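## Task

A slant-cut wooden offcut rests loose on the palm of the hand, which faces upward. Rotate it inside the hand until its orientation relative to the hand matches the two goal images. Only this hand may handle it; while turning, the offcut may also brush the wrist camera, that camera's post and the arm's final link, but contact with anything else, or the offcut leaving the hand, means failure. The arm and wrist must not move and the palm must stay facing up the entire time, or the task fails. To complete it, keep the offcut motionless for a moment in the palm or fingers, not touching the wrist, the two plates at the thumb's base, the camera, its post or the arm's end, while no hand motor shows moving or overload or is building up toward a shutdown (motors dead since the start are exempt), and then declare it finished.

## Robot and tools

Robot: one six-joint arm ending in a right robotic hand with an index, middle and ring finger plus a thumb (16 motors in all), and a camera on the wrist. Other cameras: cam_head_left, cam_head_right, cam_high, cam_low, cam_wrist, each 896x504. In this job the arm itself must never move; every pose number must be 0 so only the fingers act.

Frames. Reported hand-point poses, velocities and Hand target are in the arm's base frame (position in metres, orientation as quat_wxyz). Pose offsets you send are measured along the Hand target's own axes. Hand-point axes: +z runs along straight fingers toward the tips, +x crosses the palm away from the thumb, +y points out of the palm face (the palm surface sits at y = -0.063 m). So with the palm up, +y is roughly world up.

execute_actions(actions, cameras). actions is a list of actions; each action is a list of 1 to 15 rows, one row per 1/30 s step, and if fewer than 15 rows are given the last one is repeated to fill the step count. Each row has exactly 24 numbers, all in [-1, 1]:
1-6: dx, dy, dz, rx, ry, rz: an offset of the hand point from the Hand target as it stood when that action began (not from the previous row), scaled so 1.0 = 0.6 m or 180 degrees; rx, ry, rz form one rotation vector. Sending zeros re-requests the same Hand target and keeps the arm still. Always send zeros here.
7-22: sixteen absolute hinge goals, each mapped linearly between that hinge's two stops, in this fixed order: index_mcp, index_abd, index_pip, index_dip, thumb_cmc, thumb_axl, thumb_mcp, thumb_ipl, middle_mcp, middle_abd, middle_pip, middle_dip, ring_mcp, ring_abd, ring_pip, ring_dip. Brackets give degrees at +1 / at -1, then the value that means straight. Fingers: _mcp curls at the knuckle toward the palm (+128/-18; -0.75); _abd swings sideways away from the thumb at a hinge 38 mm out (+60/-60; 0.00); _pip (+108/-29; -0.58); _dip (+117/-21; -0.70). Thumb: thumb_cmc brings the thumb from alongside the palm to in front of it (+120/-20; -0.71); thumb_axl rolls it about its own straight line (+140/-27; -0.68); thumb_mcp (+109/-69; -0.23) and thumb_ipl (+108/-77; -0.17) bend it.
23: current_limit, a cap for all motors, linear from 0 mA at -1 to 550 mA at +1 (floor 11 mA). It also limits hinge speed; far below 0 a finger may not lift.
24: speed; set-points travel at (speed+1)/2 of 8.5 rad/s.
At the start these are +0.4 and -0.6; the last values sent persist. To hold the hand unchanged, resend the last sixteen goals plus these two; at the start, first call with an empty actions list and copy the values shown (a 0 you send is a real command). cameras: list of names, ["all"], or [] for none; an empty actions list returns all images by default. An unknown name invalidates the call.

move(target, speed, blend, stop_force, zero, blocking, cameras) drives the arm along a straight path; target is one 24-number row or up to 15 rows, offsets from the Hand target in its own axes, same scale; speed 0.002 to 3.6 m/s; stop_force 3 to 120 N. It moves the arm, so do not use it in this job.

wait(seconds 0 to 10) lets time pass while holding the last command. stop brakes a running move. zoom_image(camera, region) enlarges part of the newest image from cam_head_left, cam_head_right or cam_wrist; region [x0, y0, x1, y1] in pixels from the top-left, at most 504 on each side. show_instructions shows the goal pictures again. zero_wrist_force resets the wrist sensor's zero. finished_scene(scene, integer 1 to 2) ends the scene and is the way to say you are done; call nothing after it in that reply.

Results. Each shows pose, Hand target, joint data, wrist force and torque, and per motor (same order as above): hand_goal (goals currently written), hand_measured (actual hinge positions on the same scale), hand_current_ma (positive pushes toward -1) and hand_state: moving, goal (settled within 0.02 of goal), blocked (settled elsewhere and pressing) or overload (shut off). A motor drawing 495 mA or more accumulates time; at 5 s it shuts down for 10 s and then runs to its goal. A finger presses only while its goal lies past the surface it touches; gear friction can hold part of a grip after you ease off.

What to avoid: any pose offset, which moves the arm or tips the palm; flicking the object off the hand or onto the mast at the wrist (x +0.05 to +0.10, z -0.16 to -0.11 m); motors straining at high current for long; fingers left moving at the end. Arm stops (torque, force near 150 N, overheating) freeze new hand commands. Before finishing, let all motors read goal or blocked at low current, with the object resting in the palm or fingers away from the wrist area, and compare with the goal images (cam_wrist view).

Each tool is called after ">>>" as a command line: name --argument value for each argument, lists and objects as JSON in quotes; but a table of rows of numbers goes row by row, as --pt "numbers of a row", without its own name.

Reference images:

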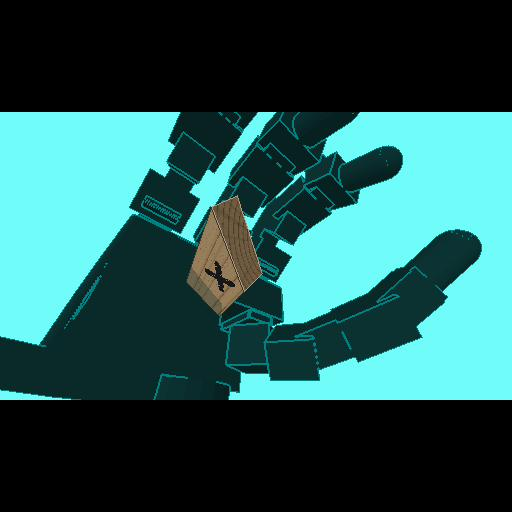

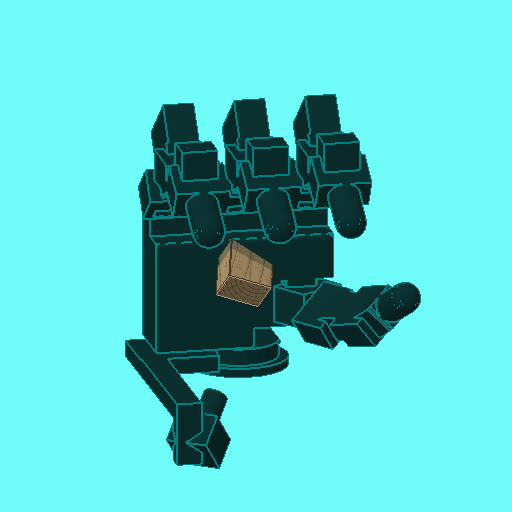

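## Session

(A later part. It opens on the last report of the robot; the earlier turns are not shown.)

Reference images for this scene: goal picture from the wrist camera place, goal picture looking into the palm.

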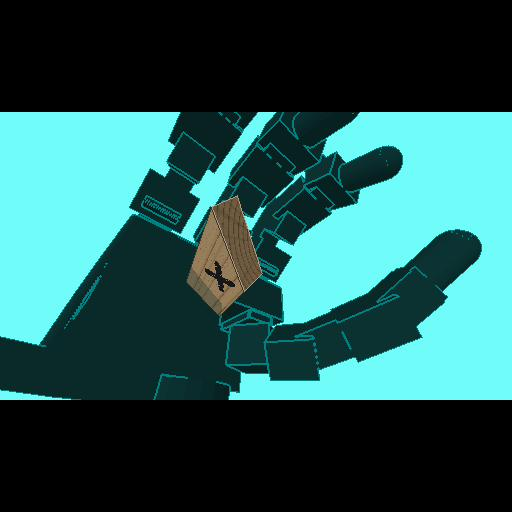

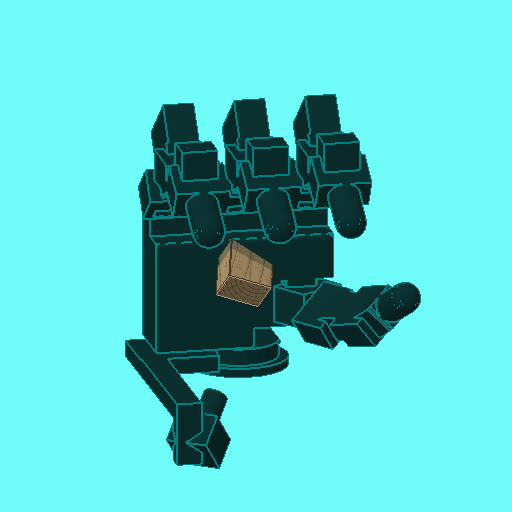

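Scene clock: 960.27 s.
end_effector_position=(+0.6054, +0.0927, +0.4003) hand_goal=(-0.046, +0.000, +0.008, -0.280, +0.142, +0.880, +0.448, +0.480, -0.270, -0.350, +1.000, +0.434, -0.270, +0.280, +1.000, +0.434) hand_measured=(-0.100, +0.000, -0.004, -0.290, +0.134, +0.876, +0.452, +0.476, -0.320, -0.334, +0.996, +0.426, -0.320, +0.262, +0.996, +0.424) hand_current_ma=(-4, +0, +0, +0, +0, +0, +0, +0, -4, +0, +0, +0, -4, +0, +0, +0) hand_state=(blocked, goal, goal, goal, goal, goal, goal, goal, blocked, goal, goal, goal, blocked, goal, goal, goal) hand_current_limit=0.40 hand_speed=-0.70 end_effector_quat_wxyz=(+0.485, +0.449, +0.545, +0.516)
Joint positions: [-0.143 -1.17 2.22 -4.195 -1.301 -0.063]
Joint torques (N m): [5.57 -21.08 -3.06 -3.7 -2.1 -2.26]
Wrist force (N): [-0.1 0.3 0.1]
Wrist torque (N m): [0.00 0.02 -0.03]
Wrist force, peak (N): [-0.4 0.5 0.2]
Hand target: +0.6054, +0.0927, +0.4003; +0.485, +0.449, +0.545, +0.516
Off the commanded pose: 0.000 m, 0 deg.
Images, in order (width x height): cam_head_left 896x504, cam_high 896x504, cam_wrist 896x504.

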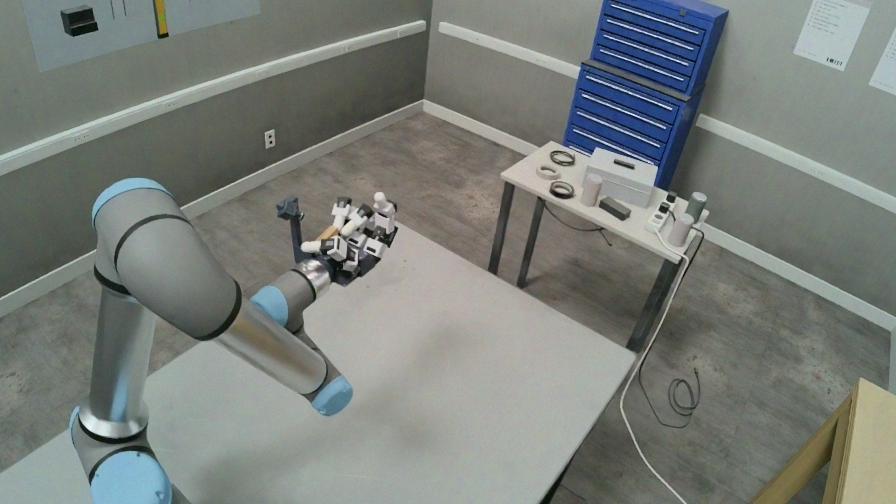

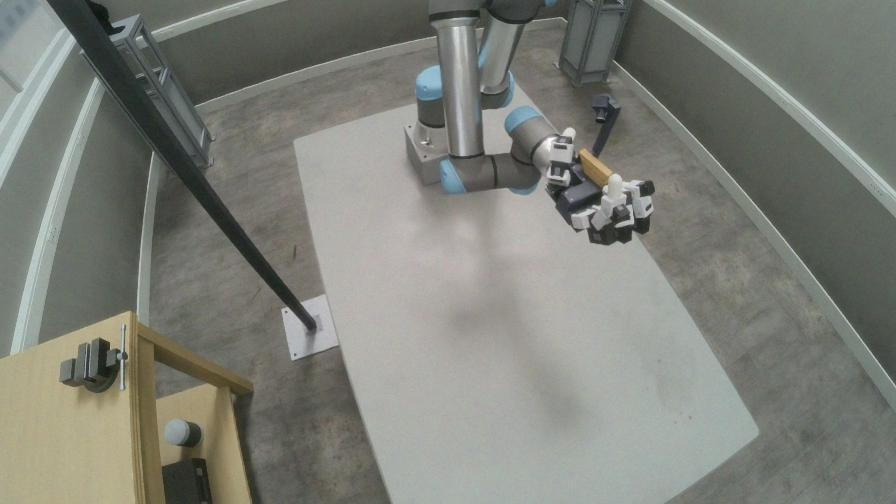

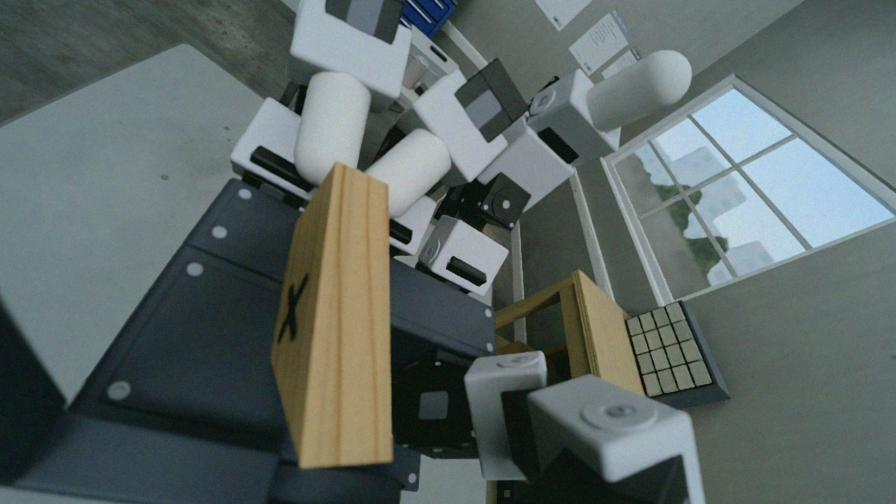

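>>> execute_actions --actions '[[[0,0,0,0,0,0,-0.046,0,0.008,-0.28,0.143,0.88,0.618,0.676,-0.27,-0.35,1.0,0.435,-0.27,0.28,1.0,0.435,0.2,-0.8]],[[0,0,0,0,0,0,-0.046,0,0.008,-0.28,0.143,0.88,0.618,0.676,-0.27,-0.35,1.0,0.435,-0.27,0.28,1.0,0.435,0.2,-0.8]]]' --cameras '["cam_wrist","cam_head_left"]'

>>> zoom_image --camera "cam_head_left" --region '[260, 150, 440, 310]'

Scene clock: 980.20 s.
end_effector_position=(+0.6054, +0.0927, +0.4003) hand_goal=(-0.046, +0.000, +0.008, -0.280, +0.142, +0.880, +0.618, +0.676, -0.270, -0.350, +1.000, +0.434, -0.270, +0.280, +1.000, +0.434) hand_measured=(-0.100, +0.000, -0.004, -0.290, +0.130, +0.874, +0.574, +0.596, -0.320, -0.334, +0.996, +0.426, -0.320, +0.262, +0.996, +0.424) hand_current_ma=(-4, +0, +0, +0, +0, +0, -4, -13, -4, +0, +0, +0, -4, +0, +0, +0) hand_state=(blocked, goal, goal, goal, goal, goal, blocked, blocked, blocked, goal, goal, goal, blocked, goal, goal, goal) hand_current_limit=0.20 hand_speed=-0.80 end_effector_quat_wxyz=(+0.485, +0.449, +0.545, +0.516)
Joint positions: [-0.143 -1.17 2.22 -4.195 -1.301 -0.063]
Joint torques (N m): [5.26 -21.77 -2.08 -3.59 -1.94 -2.13]
Wrist force (N): [0.3 0.5 0.0]
Wrist torque (N m): [0.02 -0.04 0.00]
Wrist force, peak (N): [0.5 0.5 -0.3]
Hand target: +0.6054, +0.0927, +0.4003; +0.485, +0.449, +0.545, +0.516
Off the commanded pose: 0.000 m, 0 deg.
Images, in order (width x height): cam_head_left 896x504, cam_wrist 896x504.

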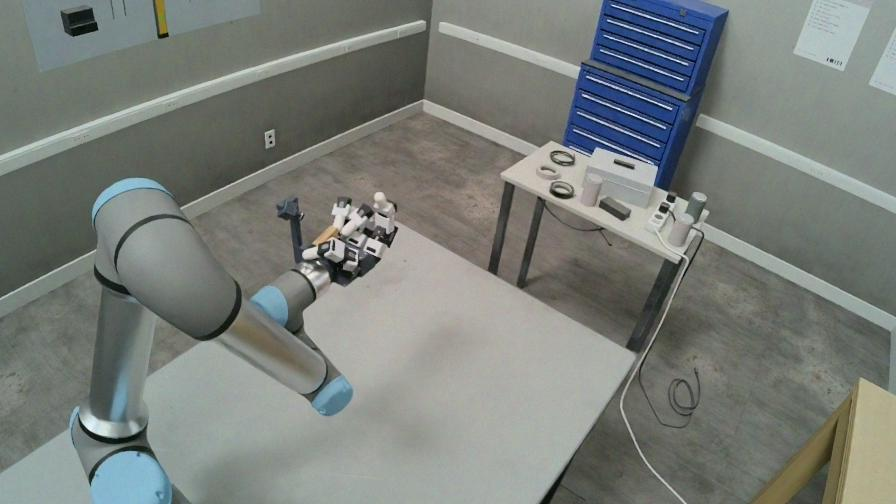

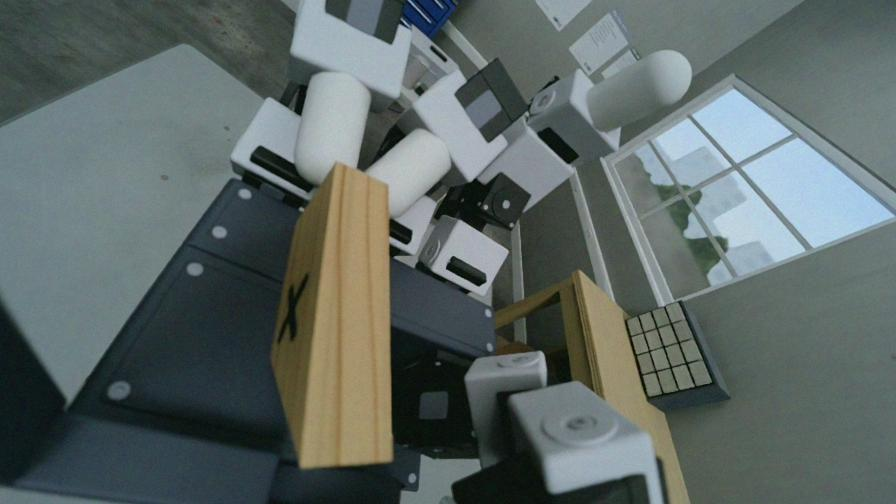

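Scaled by 2.800 from the camera's 896x504 image, which has a finer 1280x720 frame.

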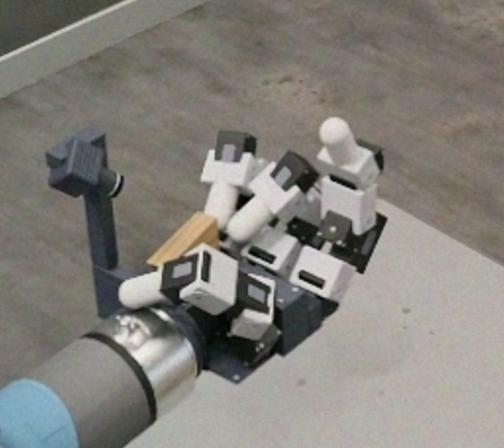

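>>> execute_actions --actions '[[[0,0,0,0,0,0,-0.046,0,0.008,-0.28,0.143,0.7,0.674,0.719,-0.27,-0.35,1.0,0.435,-0.27,0.28,1.0,0.435,0.2,-0.9]],[[0,0,0,0,0,0,-0.046,0,0.008,-0.28,0.143,0.7,0.674,0.719,-0.27,-0.35,1.0,0.435,-0.27,0.28,1.0,0.435,0.2,-0.9]]]' --cameras '["cam_wrist","cam_head_left"]'

>>> zoom_image --camera "cam_head_left" --region '[260, 150, 440, 310]'

Scene clock: 1003.87 s.
end_effector_position=(+0.6054, +0.0927, +0.4003) hand_goal=(-0.046, +0.000, +0.008, -0.280, +0.142, +0.700, +0.674, +0.718, -0.270, -0.350, +1.000, +0.434, -0.270, +0.280, +1.000, +0.434) hand_measured=(-0.100, +0.000, -0.004, -0.290, +0.120, +0.790, +0.616, +0.676, -0.320, -0.334, +0.996, +0.426, -0.320, +0.262, +0.996, +0.424) hand_current_ma=(-4, +0, +0, +0, -1, +14, -7, -4, -4, +0, +0, +0, -4, +0, +0, +0) hand_state=(blocked, goal, goal, goal, blocked, blocked, blocked, blocked, blocked, goal, goal, goal, blocked, goal, goal, goal) hand_current_limit=0.20 hand_speed=-0.90 end_effector_quat_wxyz=(+0.485, +0.449, +0.545, +0.516)
Joint positions: [-0.143 -1.17 2.22 -4.195 -1.301 -0.063]
Joint torques (N m): [5.15 -21.25 -1.21 -3.5 -1.99 -2.15]
Wrist force (N): [-0.1 0.2 -0.1]
Wrist torque (N m): [0.00 0.01 -0.04]
Wrist force, peak (N): [-0.3 0.2 -0.7]
Hand target: +0.6054, +0.0927, +0.4003; +0.485, +0.449, +0.545, +0.516
Off the commanded pose: 0.000 m, 0 deg.
Images, in order (width x height): cam_head_left 896x504, cam_wrist 896x504.

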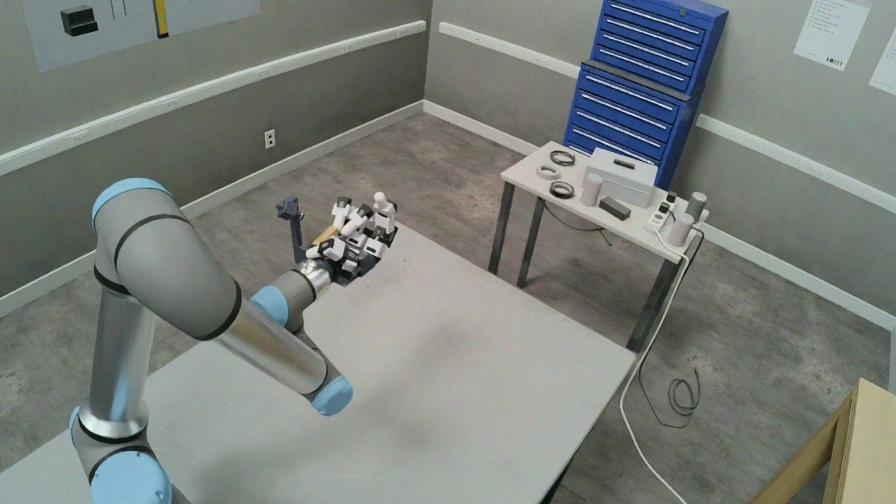

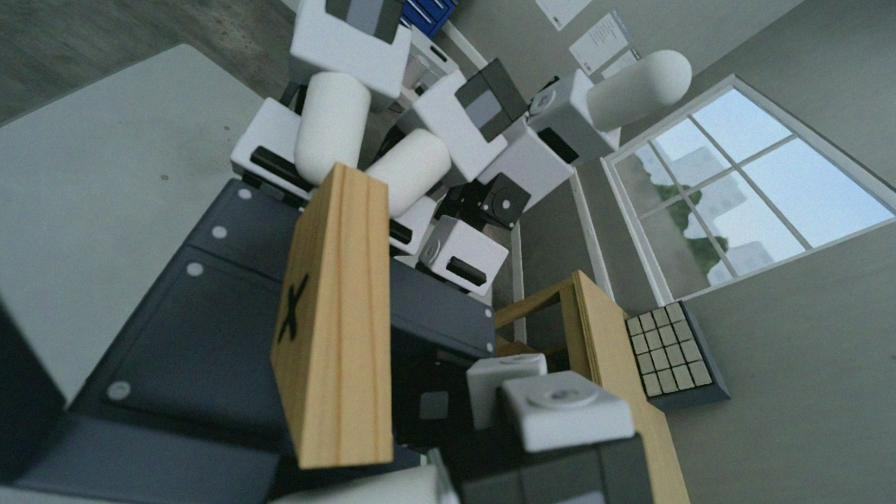

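Scaled by 2.800 from the camera's 896x504 image, which has a finer 1280x720 frame.

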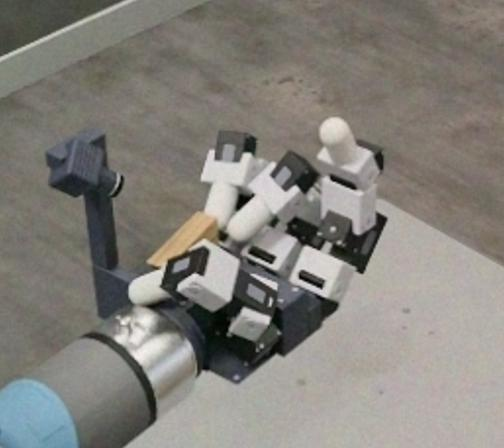

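>>> execute_actions --actions '[[[0,0,0,0,0,0,-0.046,0,0.008,-0.28,0.143,0.45,0.674,0.719,-0.27,-0.35,1.0,0.435,-0.27,0.28,1.0,0.435,0.4,-0.9]],[[0,0,0,0,0,0,-0.046,0,0.008,-0.28,0.143,0.45,0.674,0.719,-0.27,-0.35,1.0,0.435,-0.27,0.28,1.0,0.435,0.4,-0.9]]]' --cameras '["cam_wrist","cam_head_left"]'

>>> zoom_image --camera "cam_head_left" --region '[260, 150, 440, 310]'

Scene clock: 1015.50 s.
end_effector_position=(+0.6054, +0.0927, +0.4003) hand_goal=(-0.046, +0.000, +0.008, -0.280, +0.142, +0.450, +0.674, +0.718, -0.270, -0.350, +1.000, +0.434, -0.270, +0.280, +1.000, +0.434) hand_measured=(-0.100, +0.000, -0.004, -0.290, +0.086, +0.628, +0.614, +0.678, -0.320, -0.334, +0.996, +0.426, -0.322, +0.262, +0.990, +0.436) hand_current_ma=(-4, +0, +0, +0, -4, +50, -7, -4, -4, +0, +0, +0, -4, +0, +0, +0) hand_state=(blocked, goal, goal, goal, blocked, blocked, blocked, blocked, blocked, goal, goal, goal, blocked, goal, goal, goal) hand_current_limit=0.40 hand_speed=-0.90 end_effector_quat_wxyz=(+0.485, +0.449, +0.545, +0.516)
Joint positions: [-0.143 -1.17 2.22 -4.195 -1.301 -0.063]
Joint torques (N m): [5.49 -22.57 -1.65 -3.34 -1.84 -2.05]
Wrist force (N): [-0.1 0.3 -0.1]
Wrist torque (N m): [0.02 0.01 -0.03]
Wrist force, peak (N): [0.2 0.6 -0.3]
Hand target: +0.6054, +0.0927, +0.4003; +0.485, +0.449, +0.545, +0.516
Off the commanded pose: 0.000 m, 0 deg.
Images, in order (width x height): cam_head_left 896x504, cam_wrist 896x504.

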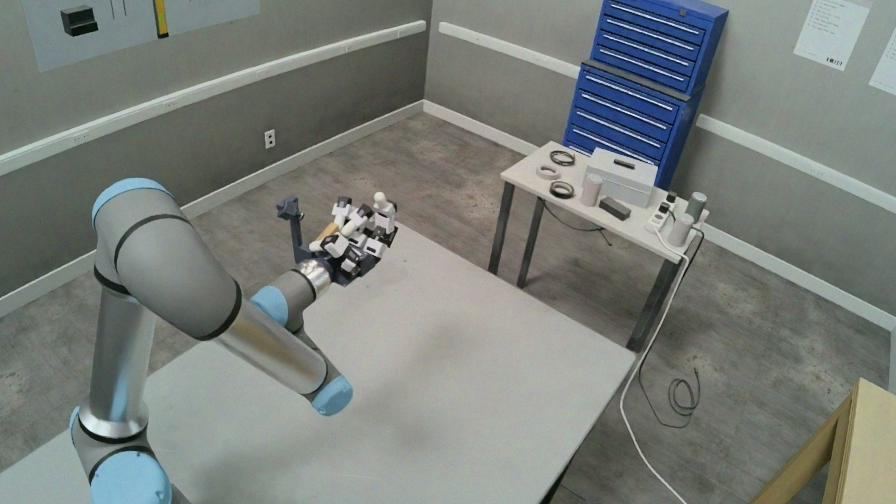

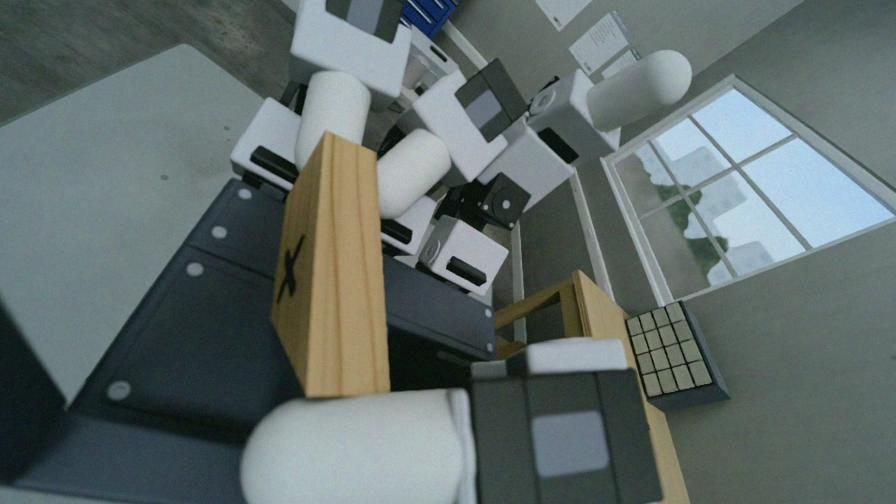

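Scaled by 2.800 from the camera's 896x504 image, which has a finer 1280x720 frame.

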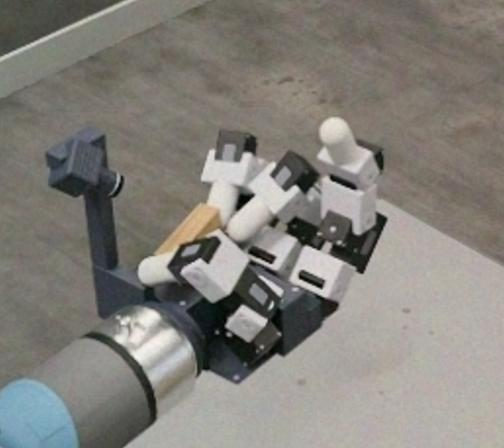

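>>> execute_actions --actions '[[[0,0,0,0,0,0,-0.046,0,0.008,-0.28,-0.1,0.2,0.65,0.69,-0.2,-0.35,1.0,0.435,-0.2,0.28,1.0,0.435,0.5,-0.9]],[[0,0,0,0,0,0,-0.046,0,0.008,-0.28,-0.1,0.2,0.65,0.69,-0.2,-0.35,1.0,0.435,-0.2,0.28,1.0,0.435,0.5,-0.9]]]' --cameras '["cam_wrist","cam_head_left","cam_high"]'

>>> zoom_image --camera "cam_head_left" --region '[260, 150, 440, 310]'

>>> zoom_image --camera "cam_high" --region '[510, 80, 690, 260]'

Scene clock: 1041.17 s.
end_effector_position=(+0.6054, +0.0927, +0.4003) hand_goal=(-0.046, +0.000, +0.008, -0.280, -0.100, +0.200, +0.650, +0.690, -0.200, -0.350, +1.000, +0.434, -0.200, +0.280, +1.000, +0.434) hand_measured=(-0.100, +0.000, -0.004, -0.290, -0.152, +0.386, +0.604, +0.676, -0.248, -0.334, +0.996, +0.426, -0.304, +0.264, +1.000, +0.468) hand_current_ma=(-4, +0, +0, +0, -4, +55, -4, -1, -3, +0, +0, +0, -15, +0, +0, +2) hand_state=(blocked, goal, goal, goal, blocked, blocked, blocked, goal, blocked, goal, goal, goal, blocked, goal, goal, blocked) hand_current_limit=0.50 hand_speed=-0.90 end_effector_quat_wxyz=(+0.485, +0.449, +0.545, +0.516)
Joint positions: [-0.143 -1.17 2.22 -4.195 -1.301 -0.063]
Joint torques (N m): [4.16 -21.81 -1.4 -3.2 -1.85 -2.08]
Wrist force (N): [0.0 0.2 -0.3]
Wrist torque (N m): [0.03 0.01 -0.01]
Wrist force, peak (N): [0.4 0.5 0.1]
Hand target: +0.6054, +0.0927, +0.4003; +0.485, +0.449, +0.545, +0.516
Off the commanded pose: 0.000 m, 0 deg.
Images, in order (width x height): cam_head_left 896x504, cam_high 896x504, cam_wrist 896x504.

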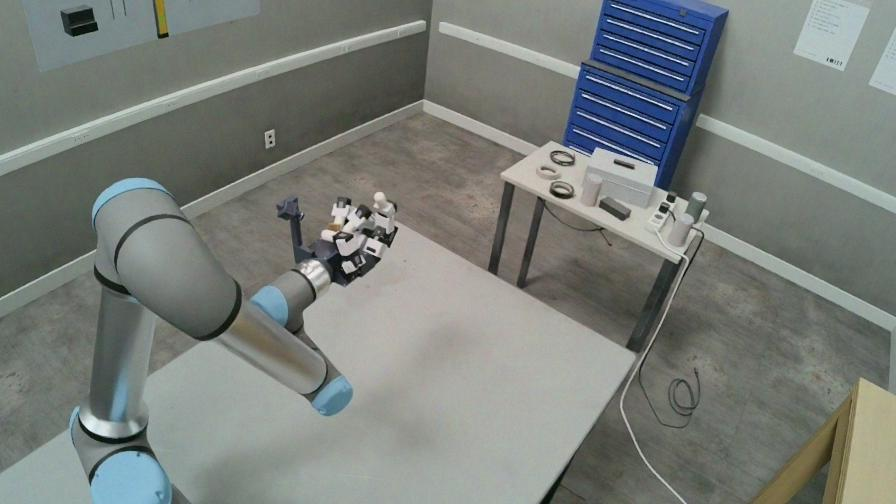

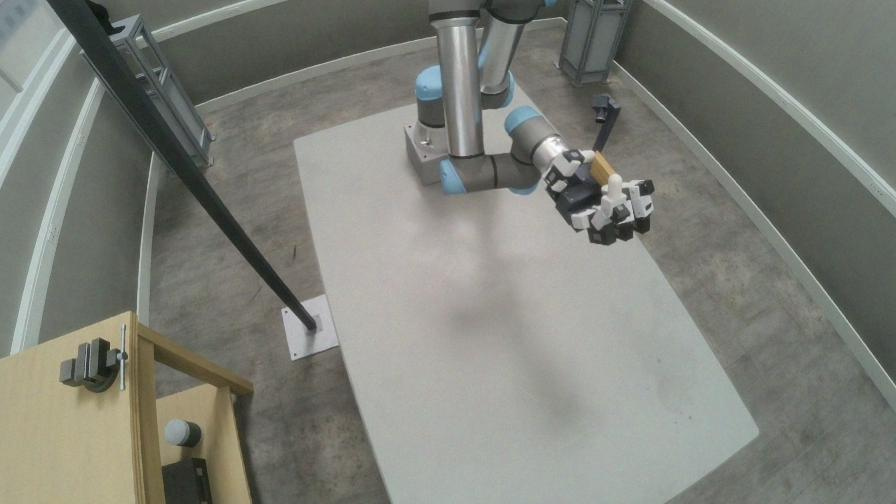

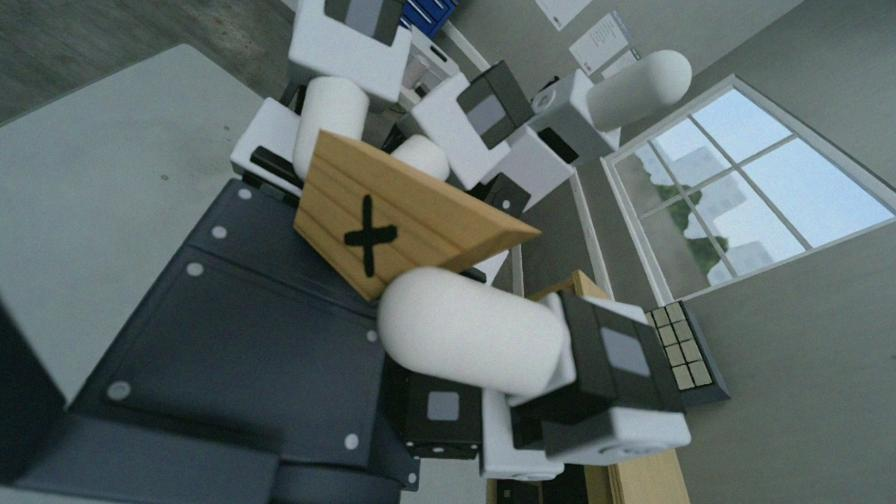

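Scaled by 2.800 from the camera's 896x504 image, which has a finer 1280x720 frame.

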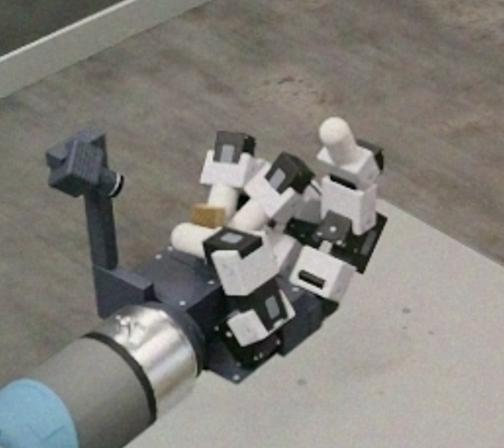

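Scaled by 2.800 from the camera's 896x504 image, which has a finer 1280x720 frame.

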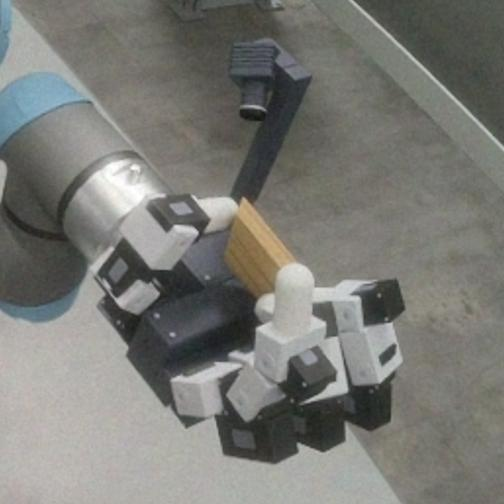

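>>> execute_actions --actions '[[[0,0,0,0,0,0,-0.046,0,0.008,-0.28,-0.2,0.2,0.8,0.41,-0.12,-0.35,1.0,0.2,-0.12,0.28,1.0,0.2,0.5,-0.92]],[[0,0,0,0,0,0,-0.046,0,0.008,-0.28,-0.2,0.2,0.8,0.41,-0.12,-0.35,1.0,0.2,-0.12,0.28,1.0,0.2,0.5,-0.92]]]' --cameras '["cam_wrist","cam_head_left"]'

>>> zoom_image --camera "cam_head_left" --region '[260, 150, 440, 310]'

Scene clock: 1092.37 s.
end_effector_position=(+0.6054, +0.0927, +0.4003) hand_goal=(-0.046, +0.000, +0.008, -0.280, -0.200, +0.200, +0.800, +0.410, -0.120, -0.350, +1.000, +0.200, -0.120, +0.280, +1.000, +0.200) hand_measured=(-0.100, +0.000, -0.004, -0.290, -0.266, +0.340, +0.682, +0.394, -0.162, -0.336, +1.000, +0.212, -0.202, +0.262, +1.000, +0.284) hand_current_ma=(-4, +0, +0, +0, -6, +32, -26, -1, -3, +0, +0, +0, -9, +0, +0, +9) hand_state=(blocked, goal, goal, goal, blocked, blocked, blocked, goal, blocked, goal, goal, goal, blocked, goal, goal, blocked) hand_current_limit=0.50 hand_speed=-0.92 end_effector_quat_wxyz=(+0.485, +0.449, +0.545, +0.516)
Joint positions: [-0.143 -1.17 2.22 -4.195 -1.301 -0.063]
Joint torques (N m): [4.43 -22.2 -1.46 -3.05 -1.71 -2.06]
Wrist force (N): [0.0 0.5 0.1]
Wrist torque (N m): [0.03 -0.01 -0.01]
Wrist force, peak (N): [0.2 0.7 -0.1]
Hand target: +0.6054, +0.0927, +0.4003; +0.485, +0.449, +0.545, +0.516
Off the commanded pose: 0.000 m, 0 deg.
Images, in order (width x height): cam_head_left 896x504, cam_wrist 896x504.

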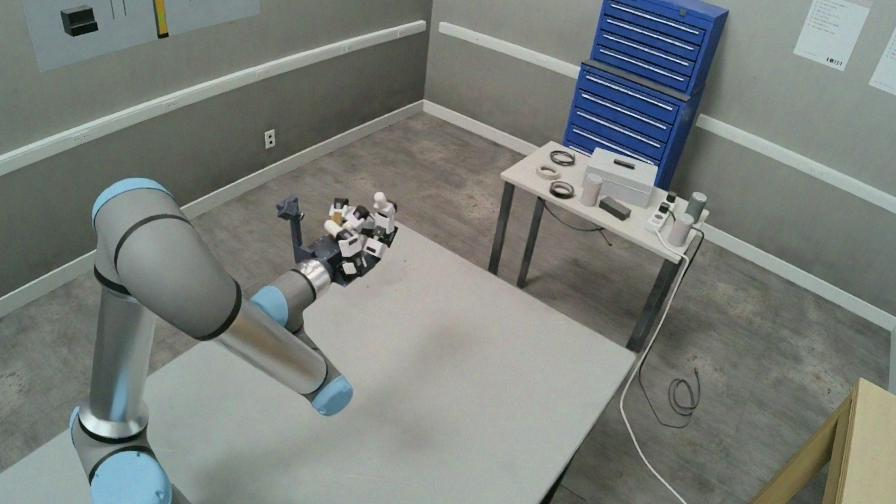

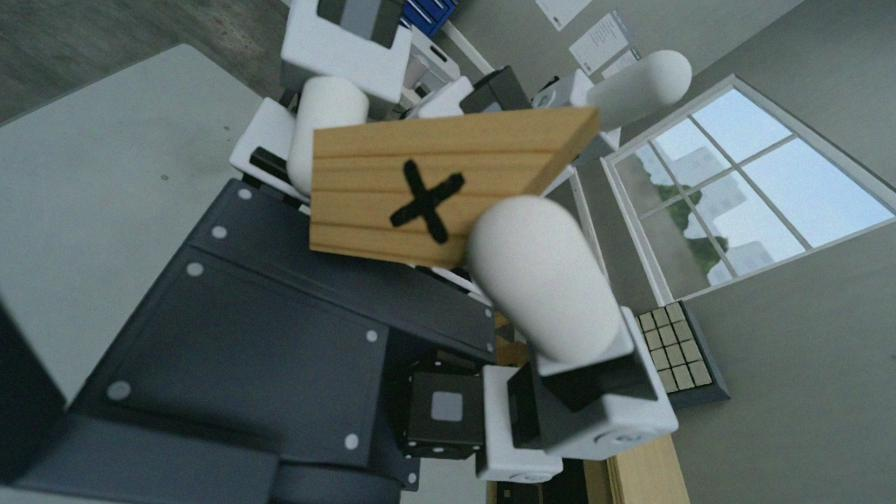

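Scaled by 2.800 from the camera's 896x504 image, which has a finer 1280x720 frame.

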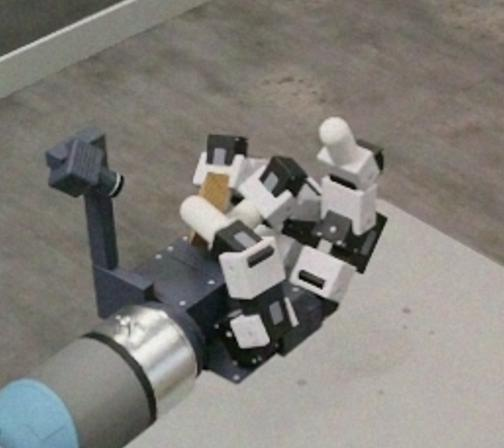

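>>> execute_actions --actions '[[[0,0,0,0,0,0,-0.046,0,0.008,-0.28,-0.05,0.25,0.68,0.3,-0.12,-0.35,1.0,0.2,-0.02,0.45,0.94,0.145,0.5,-0.92]],[[0,0,0,0,0,0,-0.046,0,0.008,-0.28,-0.05,0.25,0.68,0.3,-0.12,-0.35,1.0,0.2,-0.02,0.45,0.94,0.145,0.5,-0.92]]]' --cameras '["cam_wrist","cam_head_left"]'

>>> zoom_image --camera "cam_head_left" --region '[260, 150, 440, 310]'

Scene clock: 1150.73 s.
end_effector_position=(+0.6054, +0.0927, +0.4003) hand_goal=(-0.046, +0.000, +0.008, -0.280, -0.050, +0.250, +0.680, +0.300, -0.120, -0.350, +1.000, +0.200, -0.020, +0.450, +0.940, +0.144) hand_measured=(-0.100, +0.000, -0.004, -0.290, -0.178, +0.340, +0.636, +0.282, -0.162, -0.336, +1.000, +0.210, -0.070, +0.364, +1.000, +0.224) hand_current_ma=(-4, +0, +0, +0, -19, +14, -4, -1, -3, +0, +0, +0, -4, -4, +4, +8) hand_state=(blocked, goal, goal, goal, blocked, blocked, blocked, goal, blocked, goal, goal, goal, blocked, blocked, blocked, blocked) hand_current_limit=0.50 hand_speed=-0.92 end_effector_quat_wxyz=(+0.485, +0.449, +0.545, +0.516)
Joint positions: [-0.143 -1.17 2.22 -4.195 -1.301 -0.063]
Joint torques (N m): [4.27 -22.11 -1.78 -2.87 -1.64 -2.13]
Wrist force (N): [-0.1 0.2 0.0]
Wrist torque (N m): [0.00 0.02 -0.03]
Wrist force, peak (N): [0.0 0.7 -0.2]
Hand target: +0.6054, +0.0927, +0.4003; +0.485, +0.449, +0.545, +0.516
Off the commanded pose: 0.000 m, 0 deg.
Images, in order (width x height): cam_head_left 896x504, cam_wrist 896x504.

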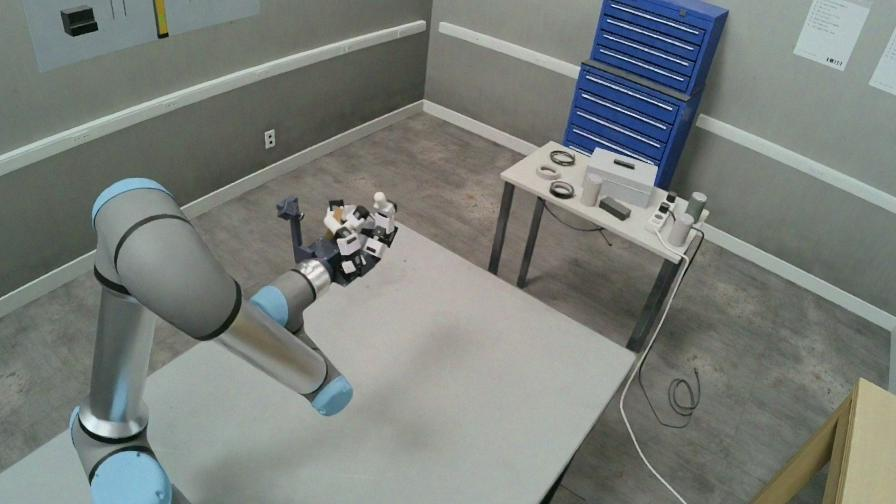

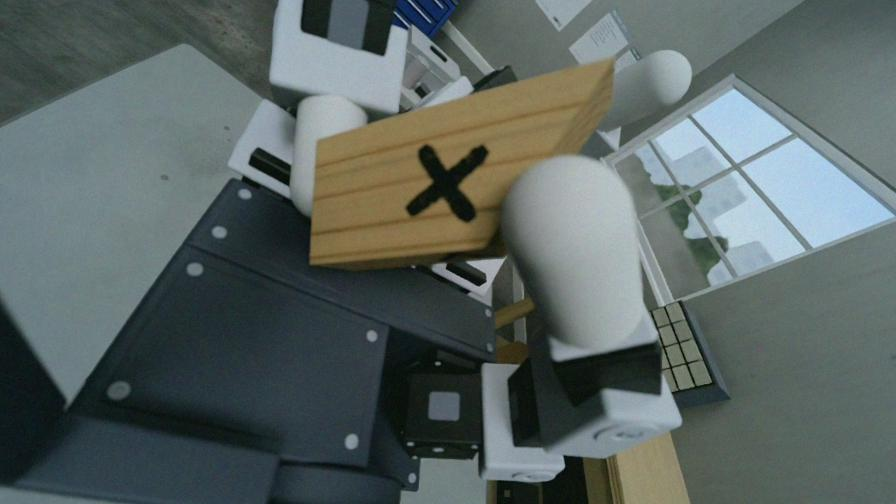

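Scaled by 2.800 from the camera's 896x504 image, which has a finer 1280x720 frame.

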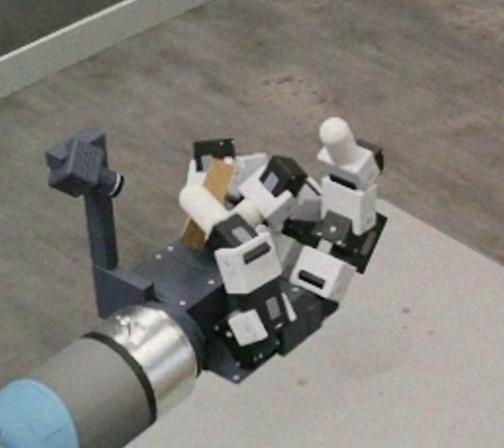

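>>> execute_actions --actions '[[[0,0,0,0,0,0,-0.046,0,0.008,-0.28,0.12,0.15,0.6,0.26,-0.12,-0.35,1.0,0.2,0.15,0.7,0.9,0.12,0.5,-0.92]],[[0,0,0,0,0,0,-0.046,0,0.008,-0.28,0.12,0.15,0.6,0.26,-0.12,-0.35,1.0,0.2,0.15,0.7,0.9,0.12,0.5,-0.92]]]' --cameras '["cam_wrist","cam_head_left"]'

>>> zoom_image --camera "cam_head_left" --region '[260, 150, 440, 310]'

Scene clock: 1172.13 s.
end_effector_position=(+0.6054, +0.0927, +0.4003) hand_goal=(-0.046, +0.000, +0.008, -0.280, +0.120, +0.150, +0.600, +0.260, -0.120, -0.350, +1.000, +0.200, +0.150, +0.700, +0.900, +0.120) hand_measured=(-0.100, +0.000, -0.004, -0.290, -0.056, +0.224, +0.522, +0.224, -0.146, -0.326, +0.998, +0.202, +0.134, +0.488, +0.990, +0.204) hand_current_ma=(-4, +0, +0, +0, -36, +10, -12, -3, -1, +0, +0, +0, +0, -22, +10, +9) hand_state=(blocked, goal, goal, goal, blocked, blocked, blocked, blocked, blocked, blocked, goal, goal, goal, blocked, blocked, blocked) hand_current_limit=0.50 hand_speed=-0.92 end_effector_quat_wxyz=(+0.485, +0.449, +0.545, +0.516)
Joint positions: [-0.143 -1.17 2.22 -4.195 -1.301 -0.063]
Joint torques (N m): [3.81 -23.3 -1.3 -2.8 -1.59 -2.07]
Wrist force (N): [-0.1 0.5 -0.4]
Wrist torque (N m): [0.07 0.03 -0.02]
Wrist force, peak (N): [-0.1 0.5 -0.4]
Hand target: +0.6054, +0.0927, +0.4003; +0.485, +0.449, +0.545, +0.516
Off the commanded pose: 0.000 m, 0 deg.
Images, in order (width x height): cam_head_left 896x504, cam_wrist 896x504.

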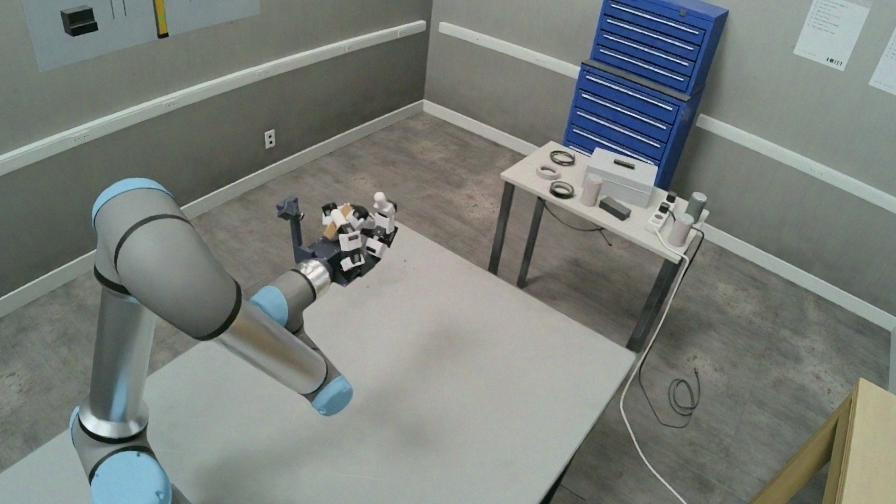

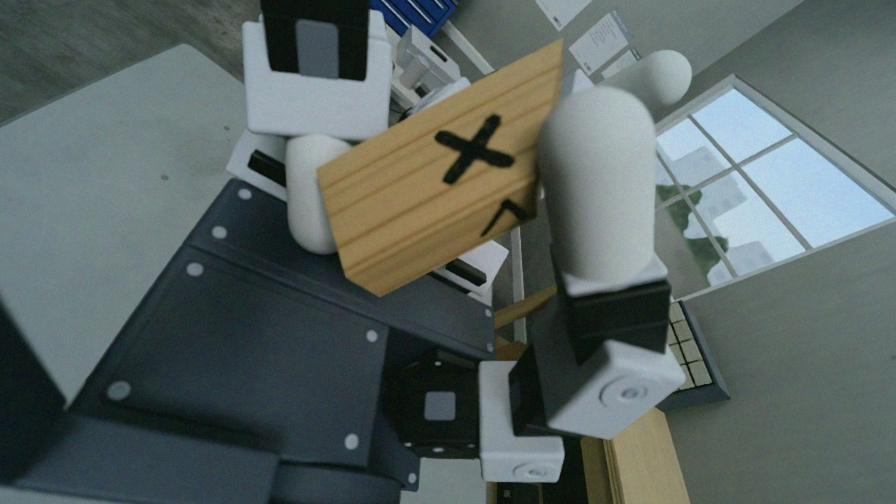

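Scaled by 2.800 from the camera's 896x504 image, which has a finer 1280x720 frame.

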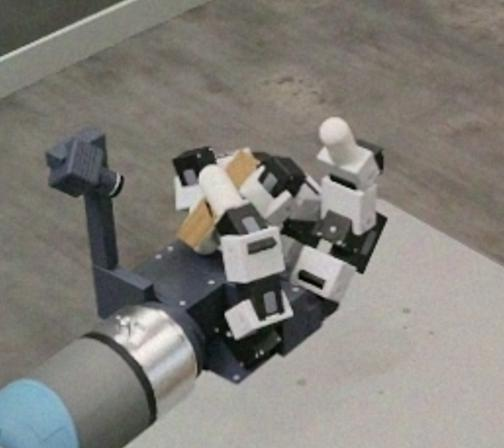

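>>> zoom_image --camera "cam_wrist" --region '[260, 20, 620, 320]'

Scaled by 1.400 from the camera's 896x504 image, which has a finer 1280x720 frame.

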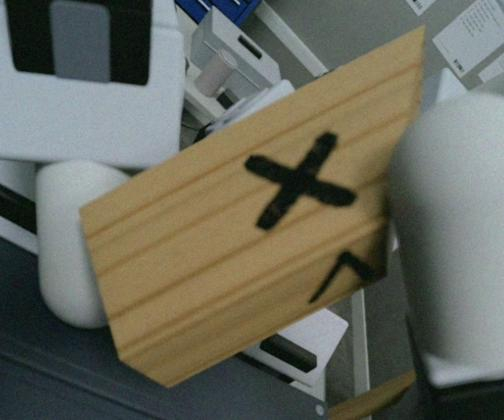

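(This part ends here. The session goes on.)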